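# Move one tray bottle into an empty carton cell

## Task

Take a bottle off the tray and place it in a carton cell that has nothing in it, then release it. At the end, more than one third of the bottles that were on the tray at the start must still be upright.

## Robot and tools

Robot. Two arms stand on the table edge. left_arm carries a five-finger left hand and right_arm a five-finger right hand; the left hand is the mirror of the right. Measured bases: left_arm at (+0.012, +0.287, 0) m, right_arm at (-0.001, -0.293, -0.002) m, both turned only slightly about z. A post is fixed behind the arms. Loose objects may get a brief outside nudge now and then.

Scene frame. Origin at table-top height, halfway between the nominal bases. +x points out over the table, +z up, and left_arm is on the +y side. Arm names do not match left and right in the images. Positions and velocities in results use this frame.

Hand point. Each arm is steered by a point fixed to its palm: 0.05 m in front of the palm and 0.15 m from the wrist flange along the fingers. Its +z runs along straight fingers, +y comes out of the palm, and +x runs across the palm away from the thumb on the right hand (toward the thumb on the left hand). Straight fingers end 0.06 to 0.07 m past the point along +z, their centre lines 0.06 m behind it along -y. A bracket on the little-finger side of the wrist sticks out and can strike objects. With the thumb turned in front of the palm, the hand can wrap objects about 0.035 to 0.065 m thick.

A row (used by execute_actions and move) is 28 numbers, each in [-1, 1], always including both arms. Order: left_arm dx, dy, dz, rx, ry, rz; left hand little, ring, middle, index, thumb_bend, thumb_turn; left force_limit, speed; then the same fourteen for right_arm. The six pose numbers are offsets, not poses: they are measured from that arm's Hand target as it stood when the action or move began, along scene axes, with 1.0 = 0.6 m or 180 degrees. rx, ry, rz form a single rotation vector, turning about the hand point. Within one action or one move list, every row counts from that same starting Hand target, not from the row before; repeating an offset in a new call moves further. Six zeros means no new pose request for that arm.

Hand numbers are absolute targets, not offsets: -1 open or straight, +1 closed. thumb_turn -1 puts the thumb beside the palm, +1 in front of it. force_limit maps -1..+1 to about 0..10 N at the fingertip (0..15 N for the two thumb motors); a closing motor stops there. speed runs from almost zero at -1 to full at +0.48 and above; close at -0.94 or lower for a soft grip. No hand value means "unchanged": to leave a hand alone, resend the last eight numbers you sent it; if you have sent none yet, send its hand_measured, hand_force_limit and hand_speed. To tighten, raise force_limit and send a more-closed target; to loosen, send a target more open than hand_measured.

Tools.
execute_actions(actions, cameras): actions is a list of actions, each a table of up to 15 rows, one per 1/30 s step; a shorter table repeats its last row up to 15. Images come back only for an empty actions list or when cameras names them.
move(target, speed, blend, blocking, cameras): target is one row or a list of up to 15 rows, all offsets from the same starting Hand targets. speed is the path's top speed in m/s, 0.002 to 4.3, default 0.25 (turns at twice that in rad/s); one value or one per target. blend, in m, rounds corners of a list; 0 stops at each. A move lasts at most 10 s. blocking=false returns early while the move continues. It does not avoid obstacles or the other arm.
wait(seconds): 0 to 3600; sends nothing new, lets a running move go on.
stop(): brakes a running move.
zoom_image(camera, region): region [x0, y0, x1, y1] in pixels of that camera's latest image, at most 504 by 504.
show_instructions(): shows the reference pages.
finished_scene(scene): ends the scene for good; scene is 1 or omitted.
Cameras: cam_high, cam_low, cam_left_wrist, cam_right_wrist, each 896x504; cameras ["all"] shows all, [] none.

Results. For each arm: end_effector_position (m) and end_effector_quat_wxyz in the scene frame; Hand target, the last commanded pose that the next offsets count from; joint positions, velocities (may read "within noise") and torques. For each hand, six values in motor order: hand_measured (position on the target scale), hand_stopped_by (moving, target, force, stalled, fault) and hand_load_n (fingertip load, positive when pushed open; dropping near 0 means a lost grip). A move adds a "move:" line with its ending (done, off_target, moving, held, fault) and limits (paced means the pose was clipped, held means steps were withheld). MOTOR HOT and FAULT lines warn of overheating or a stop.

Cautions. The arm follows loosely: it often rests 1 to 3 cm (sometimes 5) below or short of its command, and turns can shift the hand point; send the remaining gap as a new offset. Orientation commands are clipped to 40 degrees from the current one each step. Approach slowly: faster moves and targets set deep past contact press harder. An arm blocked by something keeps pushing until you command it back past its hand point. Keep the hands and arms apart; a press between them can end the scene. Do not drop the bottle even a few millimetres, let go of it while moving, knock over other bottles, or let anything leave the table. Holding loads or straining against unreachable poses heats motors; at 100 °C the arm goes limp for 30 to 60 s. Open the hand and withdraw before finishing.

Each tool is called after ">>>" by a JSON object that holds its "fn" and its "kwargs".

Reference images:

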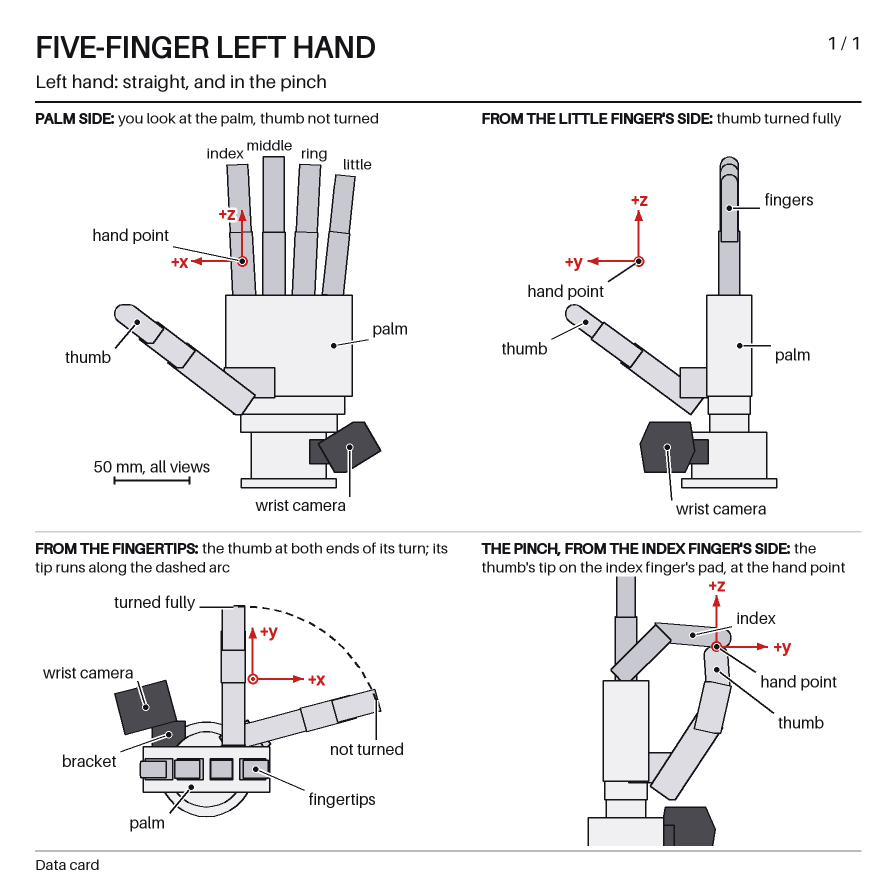

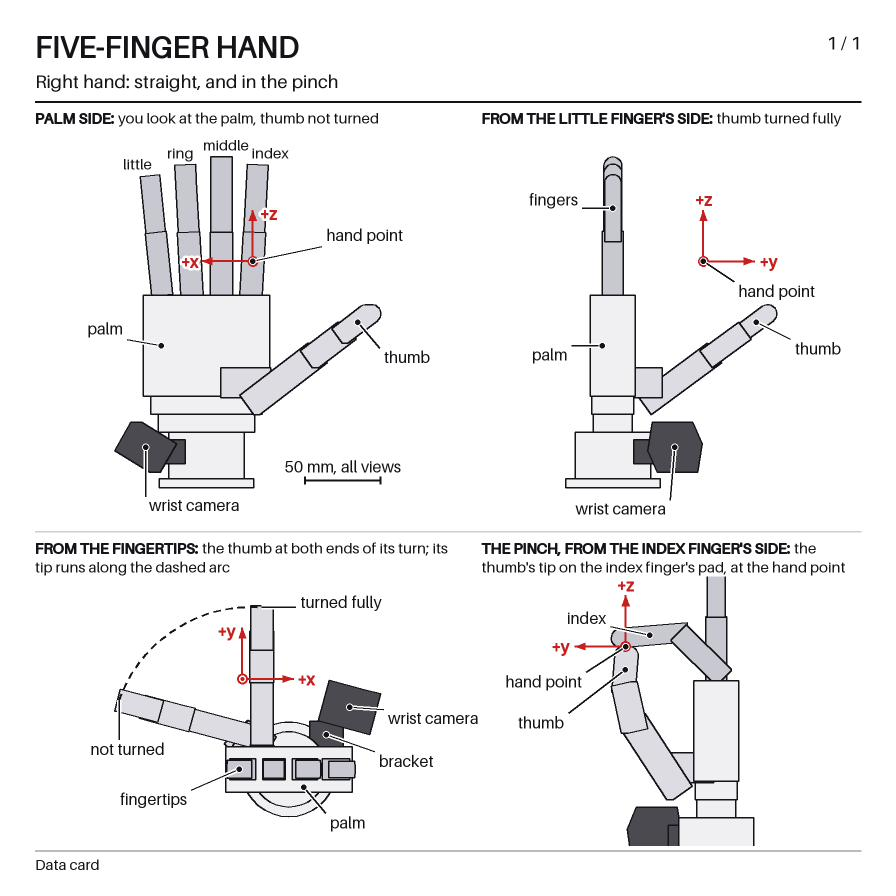

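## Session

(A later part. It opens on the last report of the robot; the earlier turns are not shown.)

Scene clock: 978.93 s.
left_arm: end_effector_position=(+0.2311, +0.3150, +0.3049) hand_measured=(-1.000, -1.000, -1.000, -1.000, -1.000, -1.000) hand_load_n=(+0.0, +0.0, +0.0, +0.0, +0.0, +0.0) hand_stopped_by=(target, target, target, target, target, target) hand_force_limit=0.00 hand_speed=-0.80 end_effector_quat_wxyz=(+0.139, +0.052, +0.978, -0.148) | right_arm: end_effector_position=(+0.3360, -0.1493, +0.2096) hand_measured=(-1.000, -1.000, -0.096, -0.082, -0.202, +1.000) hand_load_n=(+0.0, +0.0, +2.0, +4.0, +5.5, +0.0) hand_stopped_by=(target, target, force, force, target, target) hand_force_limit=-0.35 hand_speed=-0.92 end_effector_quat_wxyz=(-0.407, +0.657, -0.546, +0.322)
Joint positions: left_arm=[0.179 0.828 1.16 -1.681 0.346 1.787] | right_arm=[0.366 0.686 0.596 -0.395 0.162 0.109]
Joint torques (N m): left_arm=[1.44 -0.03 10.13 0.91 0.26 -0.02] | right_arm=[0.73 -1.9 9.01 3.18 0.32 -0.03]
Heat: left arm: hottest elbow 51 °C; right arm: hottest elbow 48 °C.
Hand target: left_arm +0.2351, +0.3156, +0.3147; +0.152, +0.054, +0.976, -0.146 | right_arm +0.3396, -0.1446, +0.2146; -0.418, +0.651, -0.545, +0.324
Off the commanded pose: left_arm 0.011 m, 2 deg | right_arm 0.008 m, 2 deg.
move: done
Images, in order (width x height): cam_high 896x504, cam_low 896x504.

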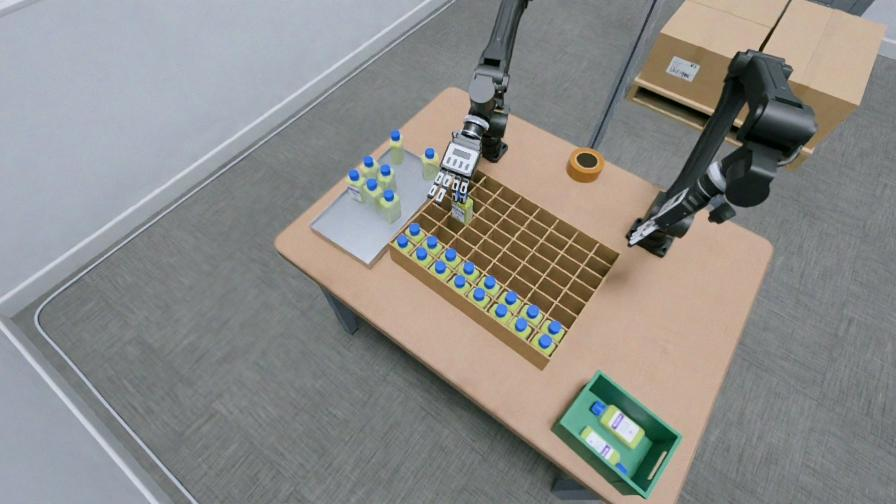

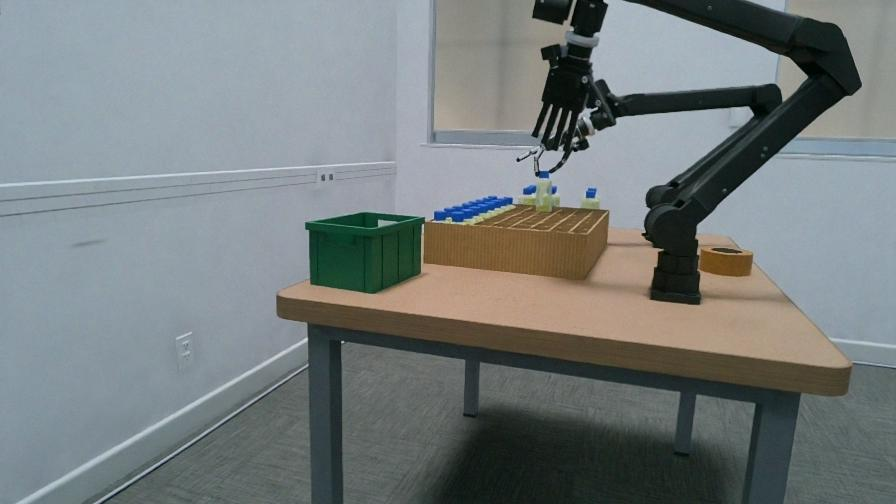

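>>> {"fn": "move", "kwargs": {"target": [[0,0,0,0,0,0,-1,-1,-1,-1,-1,-1,0,-0.8,-0.01,0,0.004,0,0,0,-1,-1,0.2,0.2,-0.2,1,-0.35,-0.92]], "speed": [0.03], "cameras": ["cam_low","cam_high"]}}

>>> {"fn": "zoom_image", "kwargs": {"camera": "cam_high", "region": [440, 180, 500, 240]}}

>>> {"fn": "zoom_image", "kwargs": {"camera": "cam_low", "region": [510, 160, 590, 230]}}

Scene clock: 998.60 s.
left_arm: end_effector_position=(+0.2311, +0.3150, +0.3049) hand_measured=(-1.000, -1.000, -1.000, -1.000, -1.000, -1.000) hand_load_n=(+0.0, +0.0, +0.0, +0.0, +0.0, +0.0) hand_stopped_by=(target, target, target, target, target, target) hand_force_limit=0.00 hand_speed=-0.80 end_effector_quat_wxyz=(+0.139, +0.052, +0.978, -0.148) | right_arm: end_effector_position=(+0.3346, -0.1478, +0.2097) hand_measured=(-1.000, -1.000, -0.096, -0.082, -0.202, +1.000) hand_load_n=(+0.0, +0.0, +2.0, +3.5, +6.0, +0.0) hand_stopped_by=(target, target, force, force, target, target) hand_force_limit=-0.35 hand_speed=-0.92 end_effector_quat_wxyz=(-0.407, +0.657, -0.546, +0.324)
Joint positions: left_arm=[0.179 0.828 1.16 -1.681 0.346 1.787] | right_arm=[0.376 0.682 0.593 -0.395 0.172 0.111]
Joint torques (N m): left_arm=[0.97 -0.03 9.98 0.81 0.26 0.06] | right_arm=[0.85 -3.02 9.07 2.25 0.32 -0.02]
Heat: left arm: hottest elbow 51 °C; right arm: hottest elbow 49 °C.
Hand target: left_arm +0.2351, +0.3156, +0.3147; +0.152, +0.054, +0.976, -0.146 | right_arm +0.3336, -0.1446, +0.2170; -0.418, +0.651, -0.545, +0.324
Off the commanded pose: left_arm 0.011 m, 2 deg | right_arm 0.008 m, 1 deg.
move: done
Images, in order (width x height): cam_high 896x504, cam_low 896x504.

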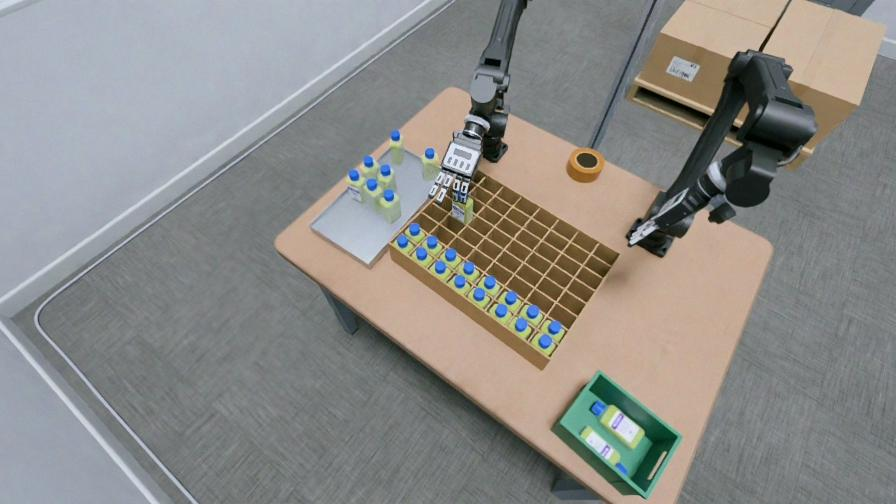

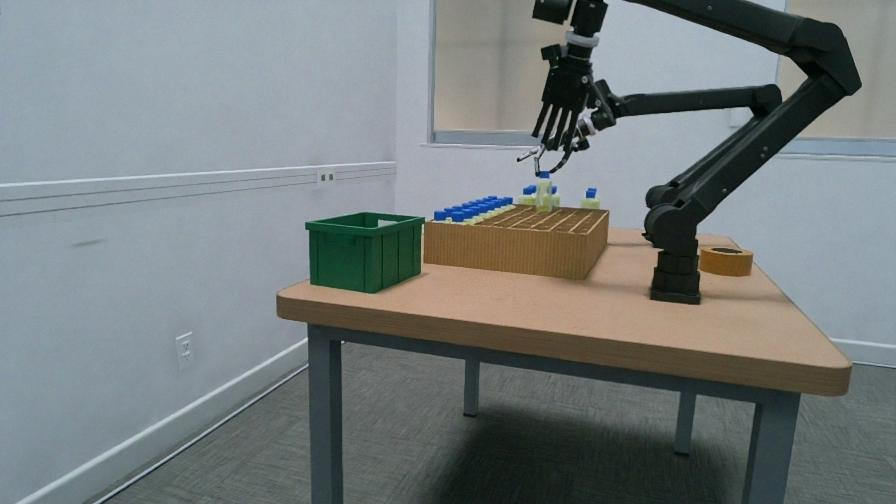

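Scaled by 8.400 from the camera's image (finer frame: 1280x720).

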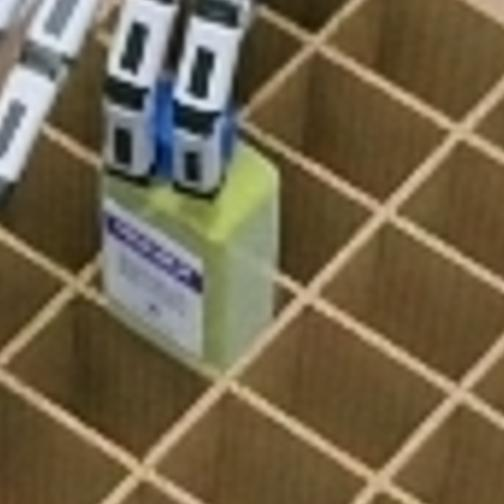

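Scaled by 6.300 from the camera's image (finer frame: 1280x720).

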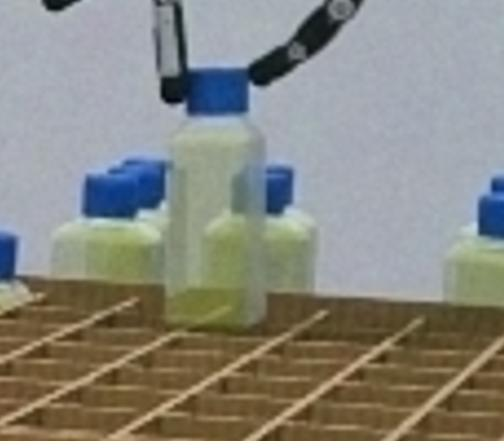

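>>> {"fn": "move", "kwargs": {"target": [[0,0,0,0,0,0,-1,-1,-1,-1,-1,-1,0,-0.8,0.0027,0,0.1133,0,0,0,-1,-1,0.2,0.2,-0.2,1,-0.35,-0.92],[0,0,0,0,0,0,-1,-1,-1,-1,-1,-1,0,-0.8,0.0027,-0.0665,0.1133,0,0,0,-1,-1,0.2,0.2,-0.2,1,-0.35,-0.92],[0,0,0,0,0,0,-1,-1,-1,-1,-1,-1,0,-0.8,0.0027,0.0,0.1133,0,0,0,-1,-1,0.2,0.2,-0.2,1,-0.35,-0.92],[0,0,0,0,0,0,-1,-1,-1,-1,-1,-1,0,-0.8,0.0027,0,0.005,0,0,0,-1,-1,0.2,0.2,-0.2,1,-0.35,-0.92]], "speed": [0.08,0.08,0.05,0.04], "cameras": ["cam_low","cam_high"]}}

>>> {"fn": "zoom_image", "kwargs": {"camera": "cam_high", "region": [440, 180, 500, 240]}}

>>> {"fn": "zoom_image", "kwargs": {"camera": "cam_low", "region": [510, 160, 590, 230]}}

Scene clock: 1029.57 s.
left_arm: end_effector_position=(+0.2311, +0.3150, +0.3049) hand_measured=(-1.000, -1.000, -1.000, -1.000, -1.000, -1.000) hand_load_n=(+0.0, +0.0, +0.0, +0.0, +0.0, +0.0) hand_stopped_by=(target, target, target, target, target, target) hand_force_limit=0.00 hand_speed=-0.80 end_effector_quat_wxyz=(+0.139, +0.052, +0.978, -0.148) | right_arm: end_effector_position=(+0.3302, -0.1500, +0.2107) hand_measured=(-1.000, -1.000, -0.096, -0.082, -0.202, +1.000) hand_load_n=(+0.0, -0.5, +2.0, +3.5, +5.5, +0.0) hand_stopped_by=(target, target, force, force, target, target) hand_force_limit=-0.35 hand_speed=-0.92 end_effector_quat_wxyz=(-0.403, +0.660, -0.547, +0.321)
Joint positions: left_arm=[0.179 0.828 1.16 -1.681 0.346 1.787] | right_arm=[0.374 0.671 0.599 -0.425 0.17 0.111]
Joint torques (N m): left_arm=[1.73 0.67 10.02 0.95 0.28 0.03] | right_arm=[0.85 -1.85 9.37 3.25 0.32 -0.01]
Heat: left arm: hottest elbow 51 °C; right arm: hottest elbow 46 °C.
Hand target: left_arm +0.2351, +0.3156, +0.3147; +0.152, +0.054, +0.976, -0.146 | right_arm +0.3353, -0.1446, +0.2201; -0.418, +0.651, -0.545, +0.324
Off the commanded pose: left_arm 0.011 m, 2 deg | right_arm 0.012 m, 2 deg.
move: off_target (right_arm)
Images, in order (width x height): cam_high 896x504, cam_low 896x504.

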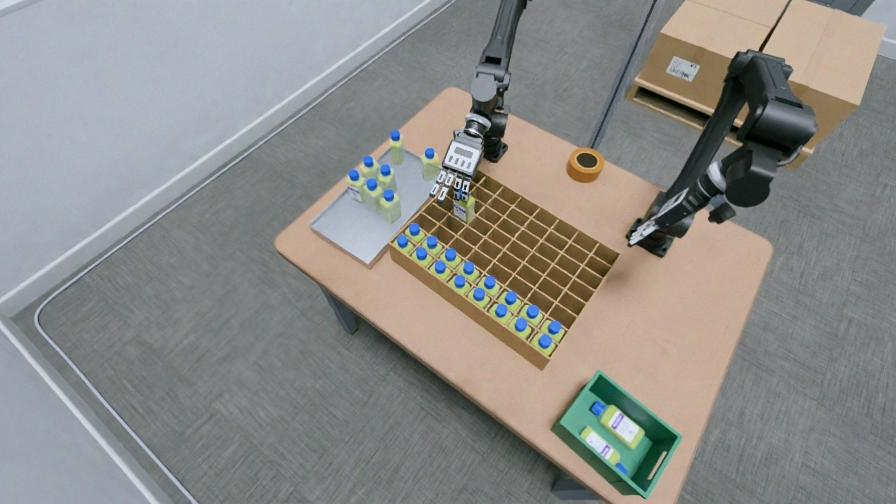

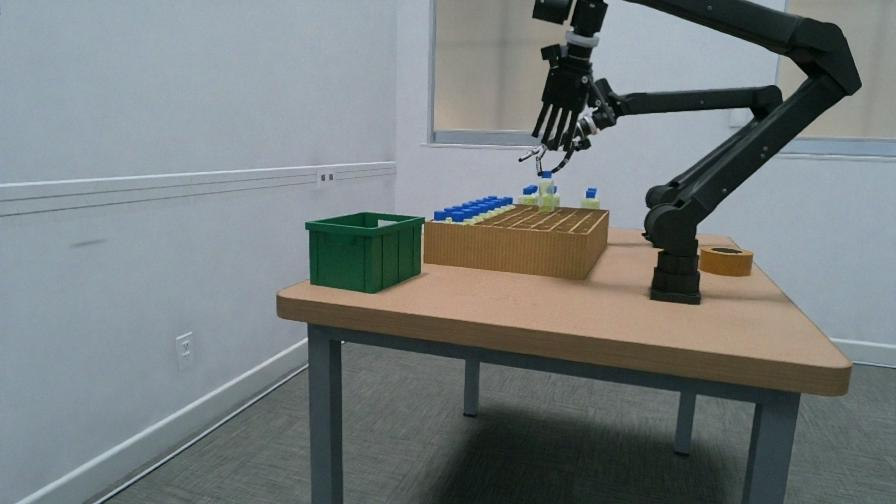

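Scaled by 8.400 from the camera's image (finer frame: 1280x720).

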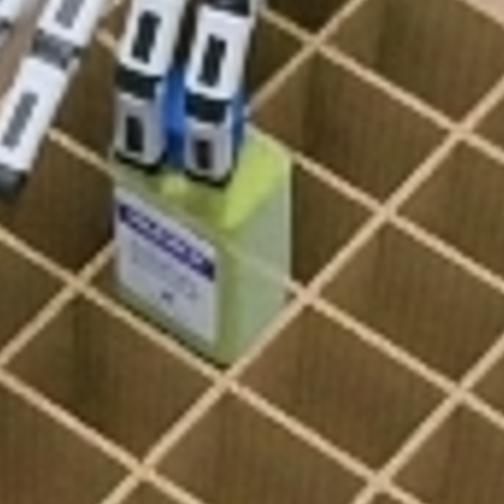

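Scaled by 6.300 from the camera's image (finer frame: 1280x720).

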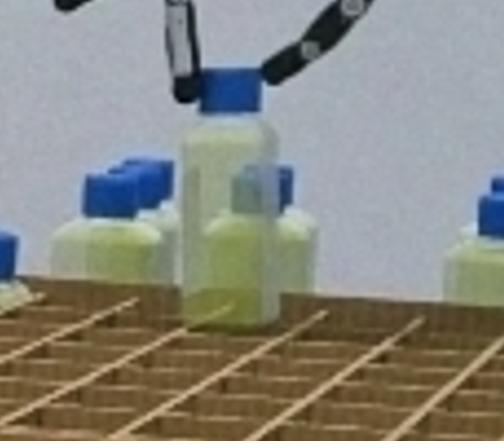

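>>> {"fn": "move", "kwargs": {"target": [[0,0,0,0,0,0,-1,-1,-1,-1,-1,-1,0,-0.8,0.0024,-0.005,0.1083,0,0,0,-1,-1,0.2,0.2,-0.2,1,-0.35,-0.92],[0,0,0,0,0,0,-1,-1,-1,-1,-1,-1,0,-0.8,0.0024,-0.0715,0.1083,0,0,0,-1,-1,0.2,0.2,-0.2,1,-0.35,-0.92],[0,0,0,0,0,0,-1,-1,-1,-1,-1,-1,0,-0.8,0.0024,-0.005,0.1083,0,0,0,-1,-1,0.2,0.2,-0.2,1,-0.35,-0.92],[0,0,0,0,0,0,-1,-1,-1,-1,-1,-1,0,-0.8,0.0024,-0.005,0.006,0,0,0,-1,-1,0.2,0.2,-0.2,1,-0.35,-0.92]], "speed": [0.08,0.08,0.05,0.04], "cameras": ["cam_low","cam_high"]}}

>>> {"fn": "zoom_image", "kwargs": {"camera": "cam_high", "region": [440, 180, 500, 240]}}

>>> {"fn": "zoom_image", "kwargs": {"camera": "cam_low", "region": [510, 160, 590, 230]}}

Scene clock: 1044.93 s.
left_arm: end_effector_position=(+0.2311, +0.3150, +0.3049) hand_measured=(-1.000, -1.000, -1.000, -1.000, -1.000, -1.000) hand_load_n=(+0.0, +0.0, +0.0, +0.0, +0.0, +0.0) hand_stopped_by=(target, target, target, target, target, target) hand_force_limit=0.00 hand_speed=-0.80 end_effector_quat_wxyz=(+0.139, +0.052, +0.978, -0.148) | right_arm: end_effector_position=(+0.3315, -0.1529, +0.2141) hand_measured=(-1.000, -1.000, -0.096, -0.082, -0.202, +1.000) hand_load_n=(+0.0, +0.0, +2.0, +3.5, +5.5, +0.5) hand_stopped_by=(target, target, force, force, target, target) hand_force_limit=-0.35 hand_speed=-0.92 end_effector_quat_wxyz=(-0.403, +0.660, -0.547, +0.320)
Joint positions: left_arm=[0.179 0.828 1.16 -1.681 0.346 1.787] | right_arm=[0.358 0.671 0.608 -0.434 0.156 0.104]
Joint torques (N m): left_arm=[1.44 0.32 9.98 0.88 0.29 0.02] | right_arm=[0.91 -1.79 9.37 3.3 0.31 -0.01]
Heat: left arm: hottest elbow 51 °C; right arm: hottest elbow 46 °C.
Hand target: left_arm +0.2351, +0.3156, +0.3147; +0.152, +0.054, +0.976, -0.146 | right_arm +0.3367, -0.1476, +0.2235; -0.418, +0.651, -0.545, +0.324
Off the commanded pose: left_arm 0.011 m, 2 deg | right_arm 0.012 m, 2 deg.
move: off_target (right_arm)
Images, in order (width x height): cam_high 896x504, cam_low 896x504.

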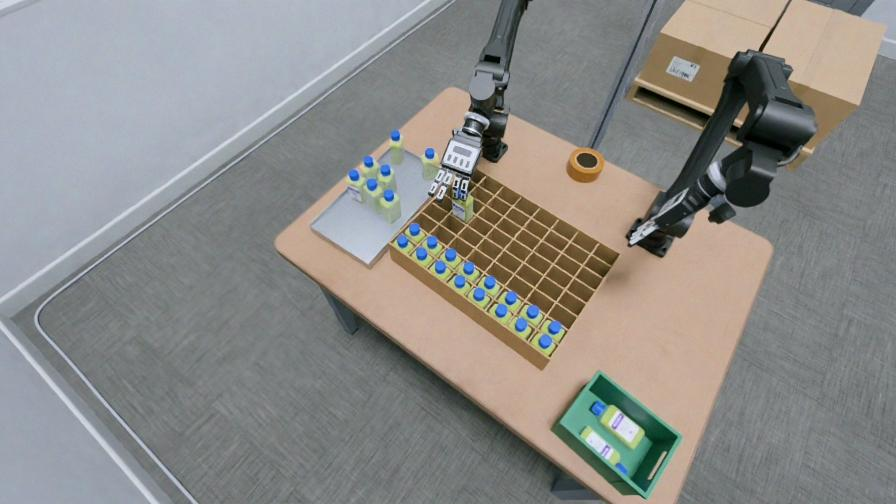

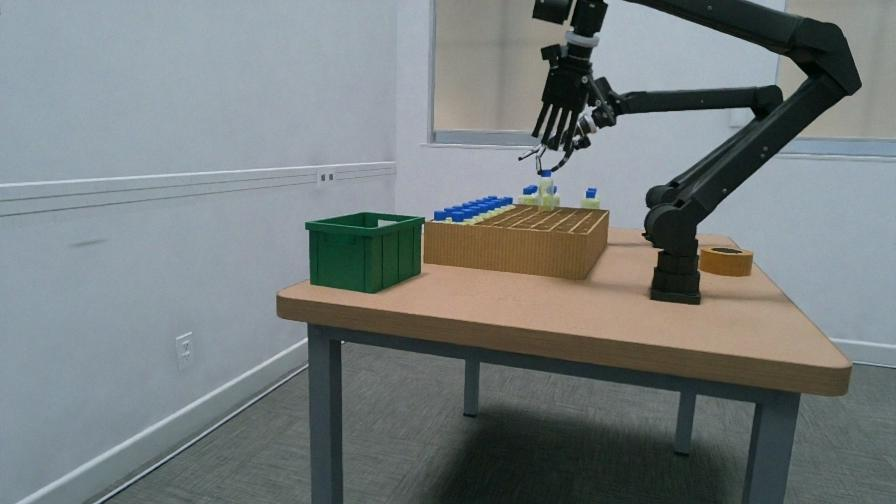

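Scaled by 8.400 from the camera's image (finer frame: 1280x720).

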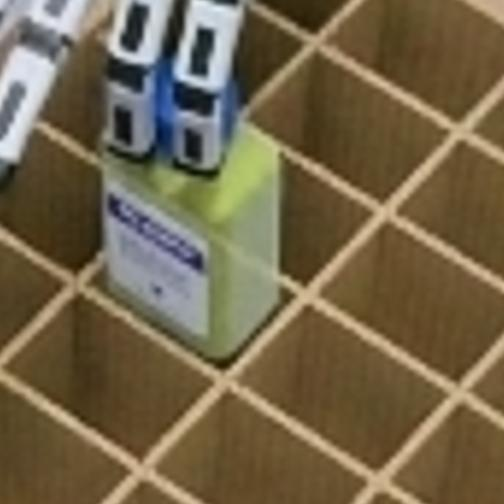

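Scaled by 6.300 from the camera's image (finer frame: 1280x720).

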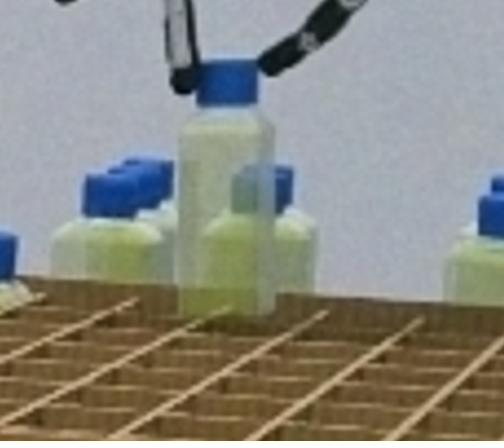

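>>> {"fn": "move", "kwargs": {"target": [[0,0,0,0,0,0,-1,-1,-1,-1,-1,-1,0,-0.8,0,0,-0.027,0,0,0,-1,-1,0.2,0.2,-0.2,1,-0.35,-0.92]], "speed": [0.03], "cameras": ["cam_low","cam_high"]}}

>>> {"fn": "zoom_image", "kwargs": {"camera": "cam_high", "region": [440, 180, 500, 240]}}

>>> {"fn": "zoom_image", "kwargs": {"camera": "cam_low", "region": [510, 160, 590, 230]}}

Scene clock: 1051.00 s.
left_arm: end_effector_position=(+0.2311, +0.3150, +0.3049) hand_measured=(-1.000, -1.000, -1.000, -1.000, -1.000, -1.000) hand_load_n=(+0.0, +0.0, +0.0, +0.0, +0.0, +0.0) hand_stopped_by=(target, target, target, target, target, target) hand_force_limit=0.00 hand_speed=-0.80 end_effector_quat_wxyz=(+0.139, +0.052, +0.978, -0.148) | right_arm: end_effector_position=(+0.3343, -0.1515, +0.2075) hand_measured=(-1.000, -1.000, -0.096, -0.082, -0.202, +1.000) hand_load_n=(+0.0, +0.0, +3.0, +4.0, +2.5, +0.0) hand_stopped_by=(target, target, force, force, target, target) hand_force_limit=-0.35 hand_speed=-0.92 end_effector_quat_wxyz=(-0.411, +0.655, -0.545, +0.324)
Joint positions: left_arm=[0.179 0.828 1.16 -1.681 0.346 1.787] | right_arm=[0.359 0.671 0.578 -0.381 0.156 0.106]
Joint torques (N m): left_arm=[1.73 0.21 9.88 0.99 0.24 0.03] | right_arm=[0.73 -1.49 8.54 3.04 0.32 -0.05]
Heat: left arm: hottest elbow 51 °C; right arm: hottest elbow 47 °C.
Hand target: left_arm +0.2351, +0.3156, +0.3147; +0.152, +0.054, +0.976, -0.146 | right_arm +0.3367, -0.1477, +0.2074; -0.418, +0.651, -0.545, +0.324
Off the commanded pose: left_arm 0.011 m, 2 deg | right_arm 0.005 m, 1 deg.
move: done
Images, in order (width x height): cam_high 896x504, cam_low 896x504.

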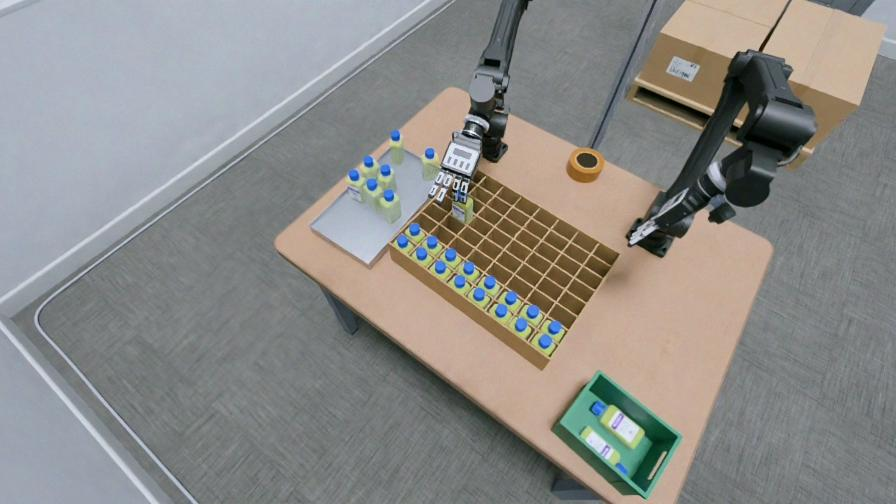

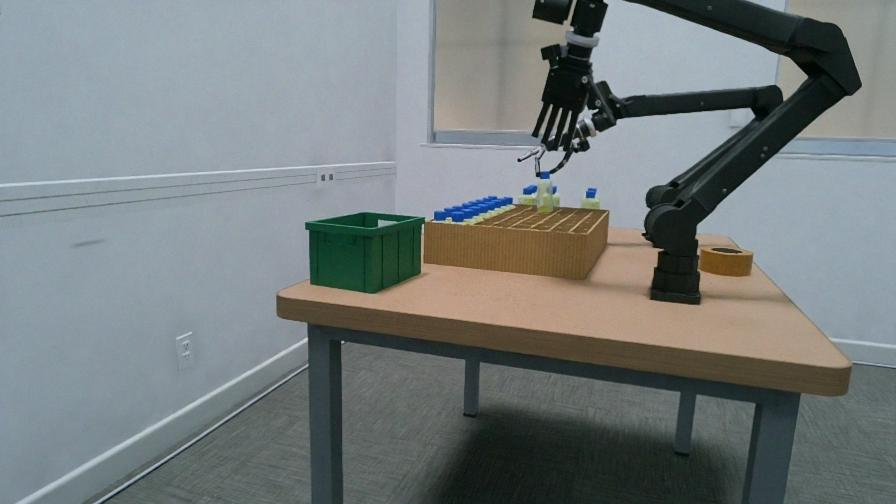

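Scaled by 8.400 from the camera's image (finer frame: 1280x720).

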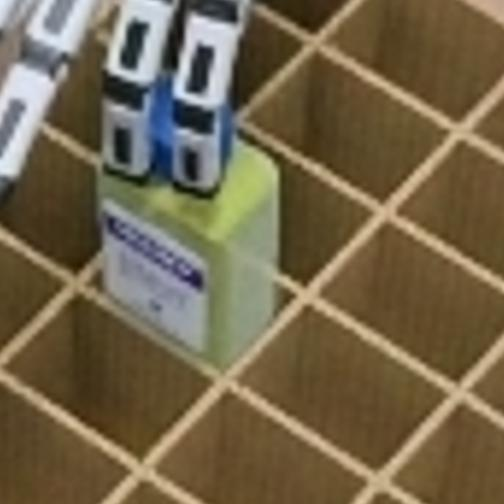

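Scaled by 6.300 from the camera's image (finer frame: 1280x720).

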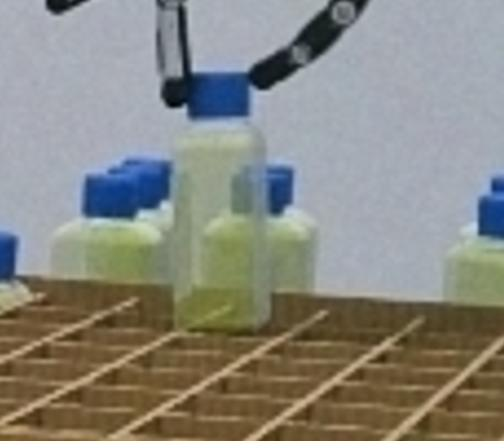

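>>> {"fn": "move", "kwargs": {"target": [[0,0,0,0,0,0,-1,-1,-1,-1,-1,-1,0,-0.8,-0.0042,-0.0032,0.1293,0,0,0,-1,-1,0.2,0.2,-0.2,1,-0.35,-0.92],[0,0,0,0,0,0,-1,-1,-1,-1,-1,-1,0,-0.8,-0.0042,-0.0698,0.1293,0,0,0,-1,-1,0.2,0.2,-0.2,1,-0.35,-0.92],[0,0,0,0,0,0,-1,-1,-1,-1,-1,-1,0,-0.8,-0.0042,-0.0032,0.1293,0,0,0,-1,-1,0.2,0.2,-0.2,1,-0.35,-0.92],[0,0,0,0,0,0,-1,-1,-1,-1,-1,-1,0,-0.8,-0.0042,-0.0032,0.0268,0,0,0,-1,-1,0.2,0.2,-0.2,1,-0.35,-0.92]], "speed": [0.08,0.08,0.05,0.04], "cameras": ["cam_low","cam_high"]}}

>>> {"fn": "zoom_image", "kwargs": {"camera": "cam_high", "region": [440, 180, 500, 240]}}

>>> {"fn": "zoom_image", "kwargs": {"camera": "cam_low", "region": [510, 160, 590, 230]}}

Scene clock: 1096.13 s.
left_arm: end_effector_position=(+0.2311, +0.3150, +0.3049) hand_measured=(-1.000, -1.000, -1.000, -1.000, -1.000, -1.000) hand_load_n=(+0.0, +0.0, +0.0, +0.0, +0.0, +0.0) hand_stopped_by=(target, target, target, target, target, target) hand_force_limit=0.00 hand_speed=-0.80 end_effector_quat_wxyz=(+0.139, +0.052, +0.978, -0.148) | right_arm: end_effector_position=(+0.3289, -0.1548, +0.2142) hand_measured=(-1.000, -1.000, -0.096, -0.082, -0.202, +1.000) hand_load_n=(+0.0, +0.0, +2.0, +3.5, +6.0, +0.0) hand_stopped_by=(target, target, force, force, target, target) hand_force_limit=-0.35 hand_speed=-0.92 end_effector_quat_wxyz=(-0.403, +0.660, -0.547, +0.320)
Joint positions: left_arm=[0.179 0.828 1.16 -1.681 0.346 1.787] | right_arm=[0.355 0.66 0.604 -0.44 0.152 0.102]
Joint torques (N m): left_arm=[1.55 0.38 10.13 1.05 0.28 0.02] | right_arm=[0.73 -1.61 9.37 3.3 0.32 -0.01]
Heat: left arm: hottest elbow 52 °C; right arm: hottest elbow 48 °C.
Hand target: left_arm +0.2351, +0.3156, +0.3147; +0.152, +0.054, +0.976, -0.146 | right_arm +0.3342, -0.1495, +0.2235; -0.418, +0.651, -0.545, +0.324
Off the commanded pose: left_arm 0.011 m, 2 deg | right_arm 0.012 m, 2 deg.
move: off_target (right_arm)
Images, in order (width x height): cam_high 896x504, cam_low 896x504.

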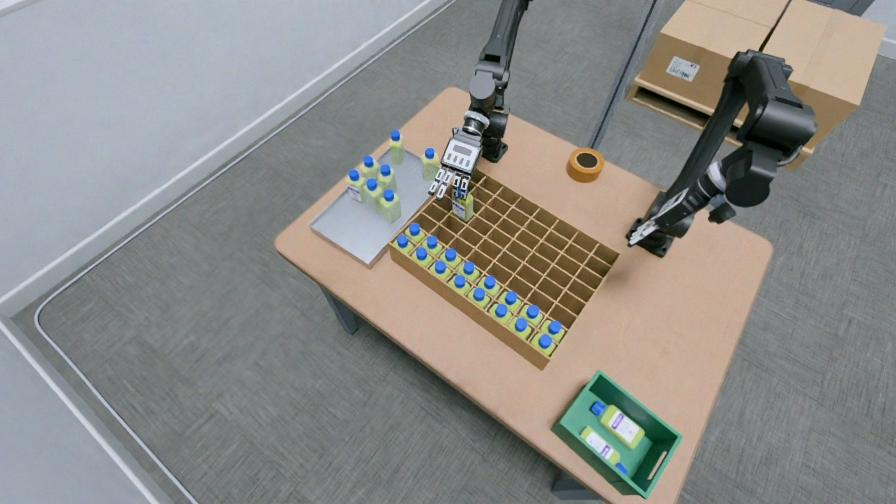

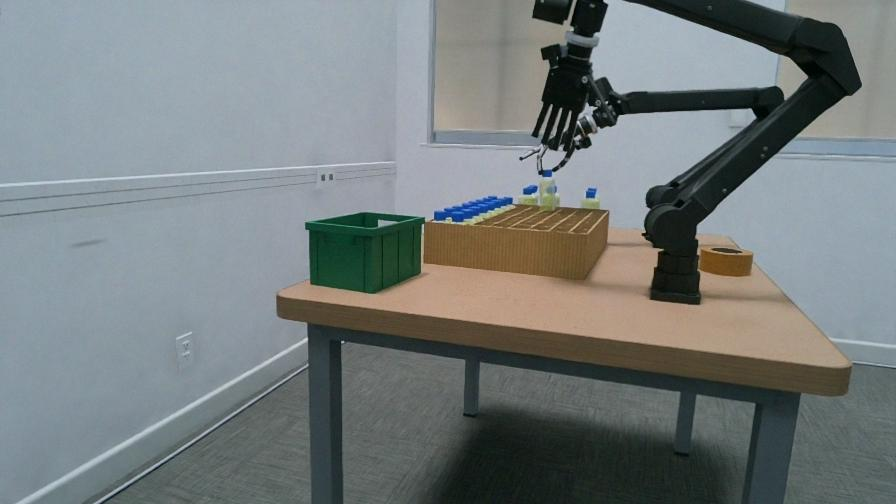

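Scaled by 8.400 from the camera's image (finer frame: 1280x720).

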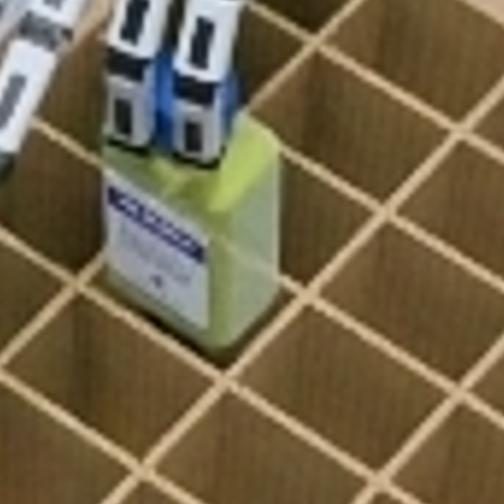

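Scaled by 6.300 from the camera's image (finer frame: 1280x720).

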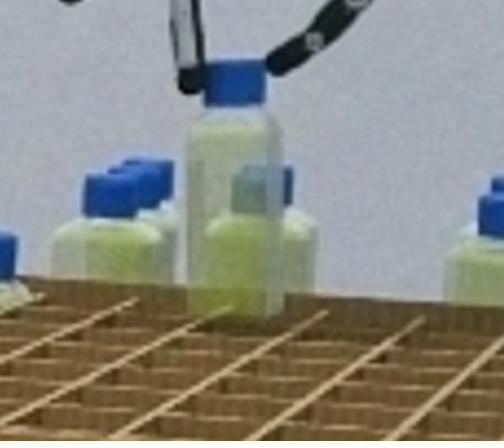

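>>> {"fn": "move", "kwargs": {"target": [[0,0,0,0,0,0,-1,-1,-1,-1,-1,-1,0,-0.8,0,0,-0.025,0,0,0,-1,-1,0.2,0.2,-0.2,1,-0.35,-0.92]], "speed": [0.03], "cameras": ["cam_low","cam_high"]}}

>>> {"fn": "zoom_image", "kwargs": {"camera": "cam_high", "region": [440, 180, 500, 240]}}

>>> {"fn": "zoom_image", "kwargs": {"camera": "cam_low", "region": [510, 160, 590, 230]}}

Scene clock: 1103.40 s.
left_arm: end_effector_position=(+0.2311, +0.3150, +0.3049) hand_measured=(-1.000, -1.000, -1.000, -1.000, -1.000, -1.000) hand_load_n=(+0.0, +0.0, +0.0, +0.0, +0.0, -0.5) hand_stopped_by=(target, target, target, target, target, target) hand_force_limit=0.00 hand_speed=-0.80 end_effector_quat_wxyz=(+0.139, +0.052, +0.978, -0.148) | right_arm: end_effector_position=(+0.3289, -0.1548, +0.1994) hand_measured=(-1.000, -1.000, -0.096, -0.082, -0.202, +1.000) hand_load_n=(+0.0, +0.0, +2.0, +3.5, +5.5, +0.0) hand_stopped_by=(target, target, force, force, target, target) hand_force_limit=-0.35 hand_speed=-0.92 end_effector_quat_wxyz=(-0.403, +0.660, -0.547, +0.321)
Joint positions: left_arm=[0.179 0.828 1.16 -1.681 0.346 1.787] | right_arm=[0.355 0.663 0.567 -0.398 0.152 0.102]
Joint torques (N m): left_arm=[1.08 1.08 10.13 0.96 0.26 0.05] | right_arm=[0.85 -1.85 9.33 3.33 0.32 -0.02]
Heat: left arm: hottest elbow 52 °C; right arm: hottest elbow 47 °C.
Hand target: left_arm +0.2351, +0.3156, +0.3147; +0.152, +0.054, +0.976, -0.146 | right_arm +0.3341, -0.1496, +0.2084; -0.418, +0.651, -0.545, +0.324
Off the commanded pose: left_arm 0.011 m, 2 deg | right_arm 0.012 m, 2 deg.
move: off_target (right_arm)
Images, in order (width x height): cam_high 896x504, cam_low 896x504.

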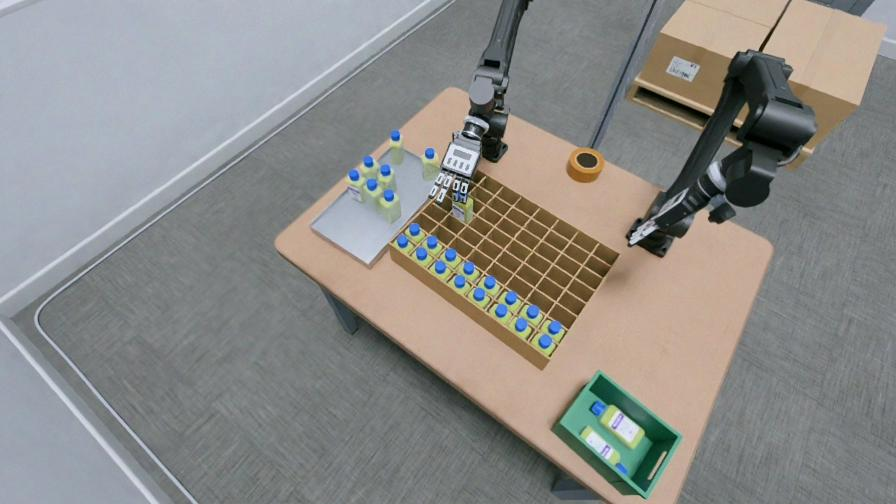

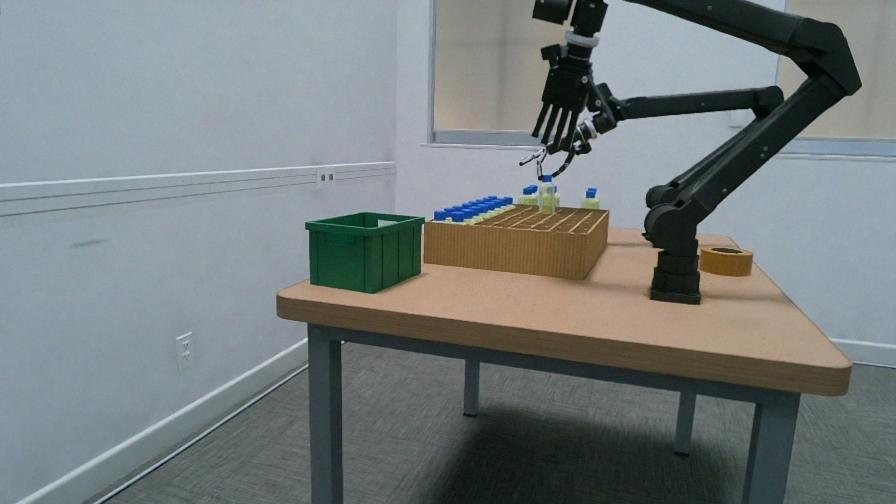

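Scaled by 8.400 from the camera's image (finer frame: 1280x720).

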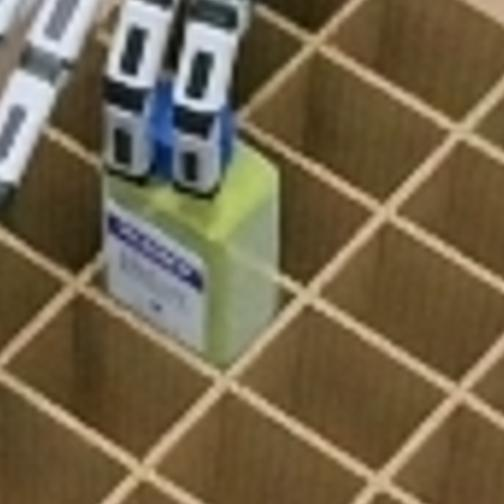

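Scaled by 6.300 from the camera's image (finer frame: 1280x720).

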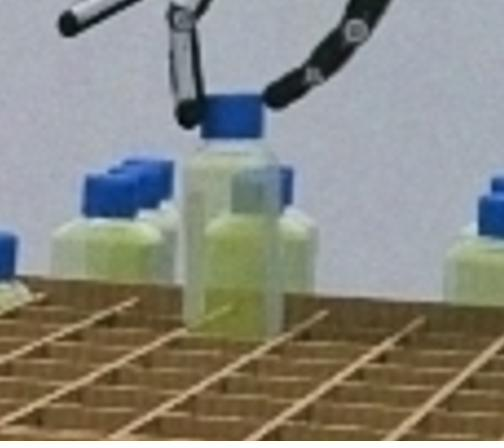

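>>> {"fn": "move", "kwargs": {"target": [[0,0,0,0,0,0,-1,-1,-1,-1,-1,-1,0,-0.8,0,0,-0.05,0,0,0,-1,-1,0.2,0.2,-0.2,1,-0.35,-0.92]], "speed": [0.04], "cameras": ["cam_low","cam_high"]}}

>>> {"fn": "zoom_image", "kwargs": {"camera": "cam_high", "region": [440, 180, 500, 240]}}

>>> {"fn": "zoom_image", "kwargs": {"camera": "cam_low", "region": [510, 160, 590, 230]}}

Scene clock: 1113.00 s.
left_arm: end_effector_position=(+0.2311, +0.3150, +0.3049) hand_measured=(-1.000, -1.000, -1.000, -1.000, -1.000, -1.000) hand_load_n=(+0.0, +0.0, +0.0, +0.0, +0.0, +0.0) hand_stopped_by=(target, target, target, target, target, target) hand_force_limit=0.00 hand_speed=-0.80 end_effector_quat_wxyz=(+0.139, +0.052, +0.978, -0.148) | right_arm: end_effector_position=(+0.3284, -0.1550, +0.1690) hand_measured=(-1.000, -1.000, -0.096, -0.082, -0.202, +1.000) hand_load_n=(+0.0, +0.0, +2.0, +3.5, +5.5, +0.0) hand_stopped_by=(target, target, force, force, target, target) hand_force_limit=-0.35 hand_speed=-0.92 end_effector_quat_wxyz=(-0.402, +0.660, -0.547, +0.320)
Joint positions: left_arm=[0.179 0.828 1.16 -1.681 0.346 1.787] | right_arm=[0.355 0.68 0.493 -0.31 0.152 0.102]
Joint torques (N m): left_arm=[1.26 0.85 10.04 0.85 0.27 0.01] | right_arm=[0.79 -1.85 9.22 3.36 0.32 -0.02]
Heat: left arm: hottest elbow 52 °C; right arm: hottest elbow 47 °C.
Hand target: left_arm +0.2351, +0.3156, +0.3147; +0.152, +0.054, +0.976, -0.146 | right_arm +0.3342, -0.1495, +0.1786; -0.418, +0.651, -0.545, +0.324
Off the commanded pose: left_arm 0.011 m, 2 deg | right_arm 0.012 m, 2 deg.
move: off_target (right_arm)
Images, in order (width x height): cam_high 896x504, cam_low 896x504.

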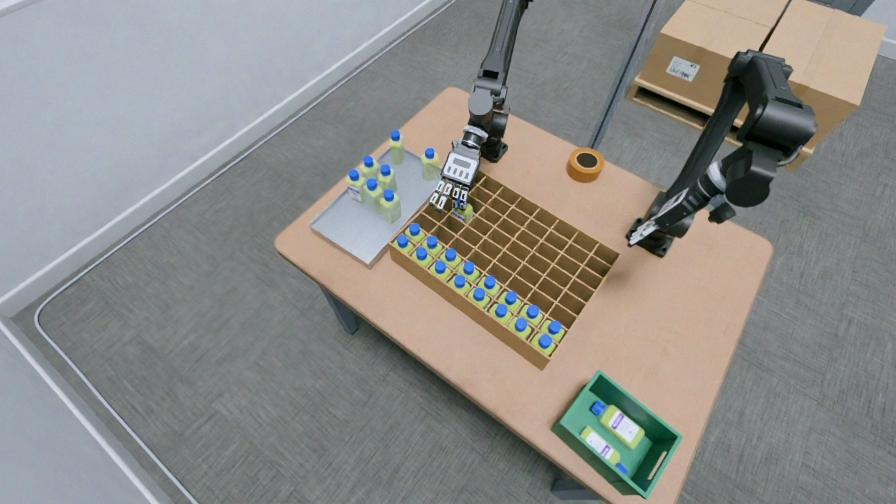

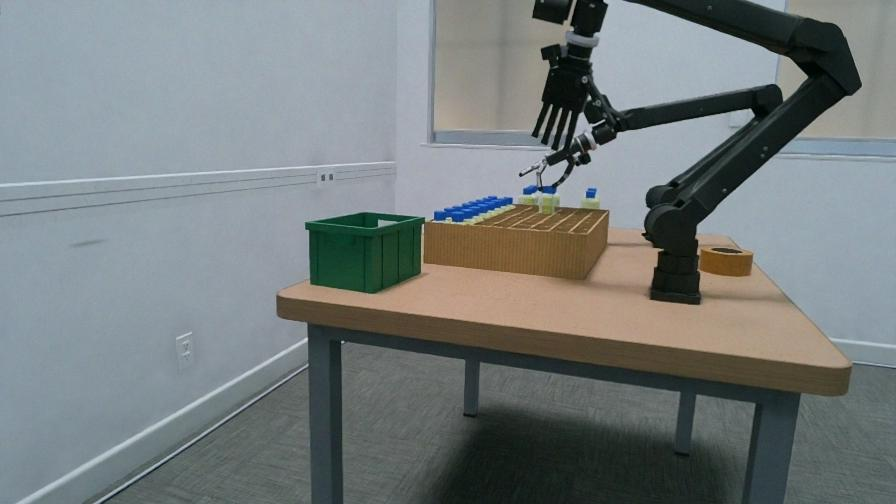

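Scaled by 8.400 from the camera's image (finer frame: 1280x720).

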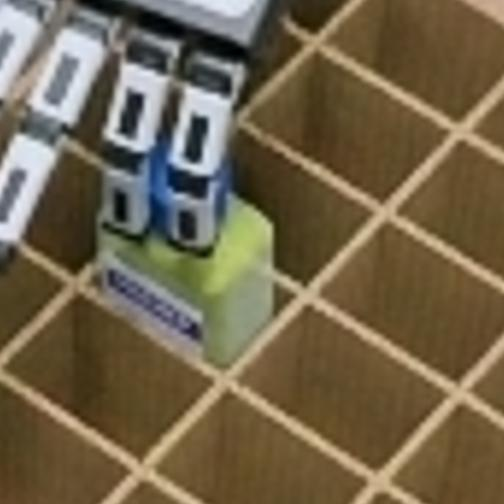

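Scaled by 6.300 from the camera's image (finer frame: 1280x720).

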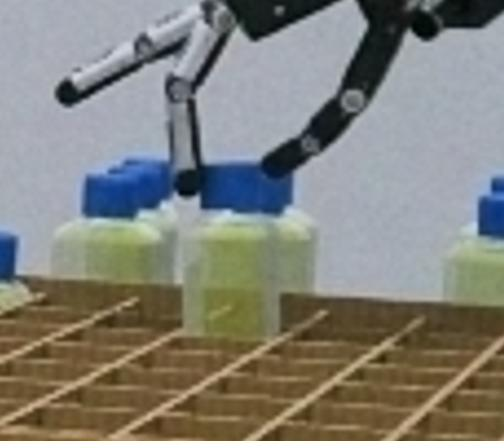

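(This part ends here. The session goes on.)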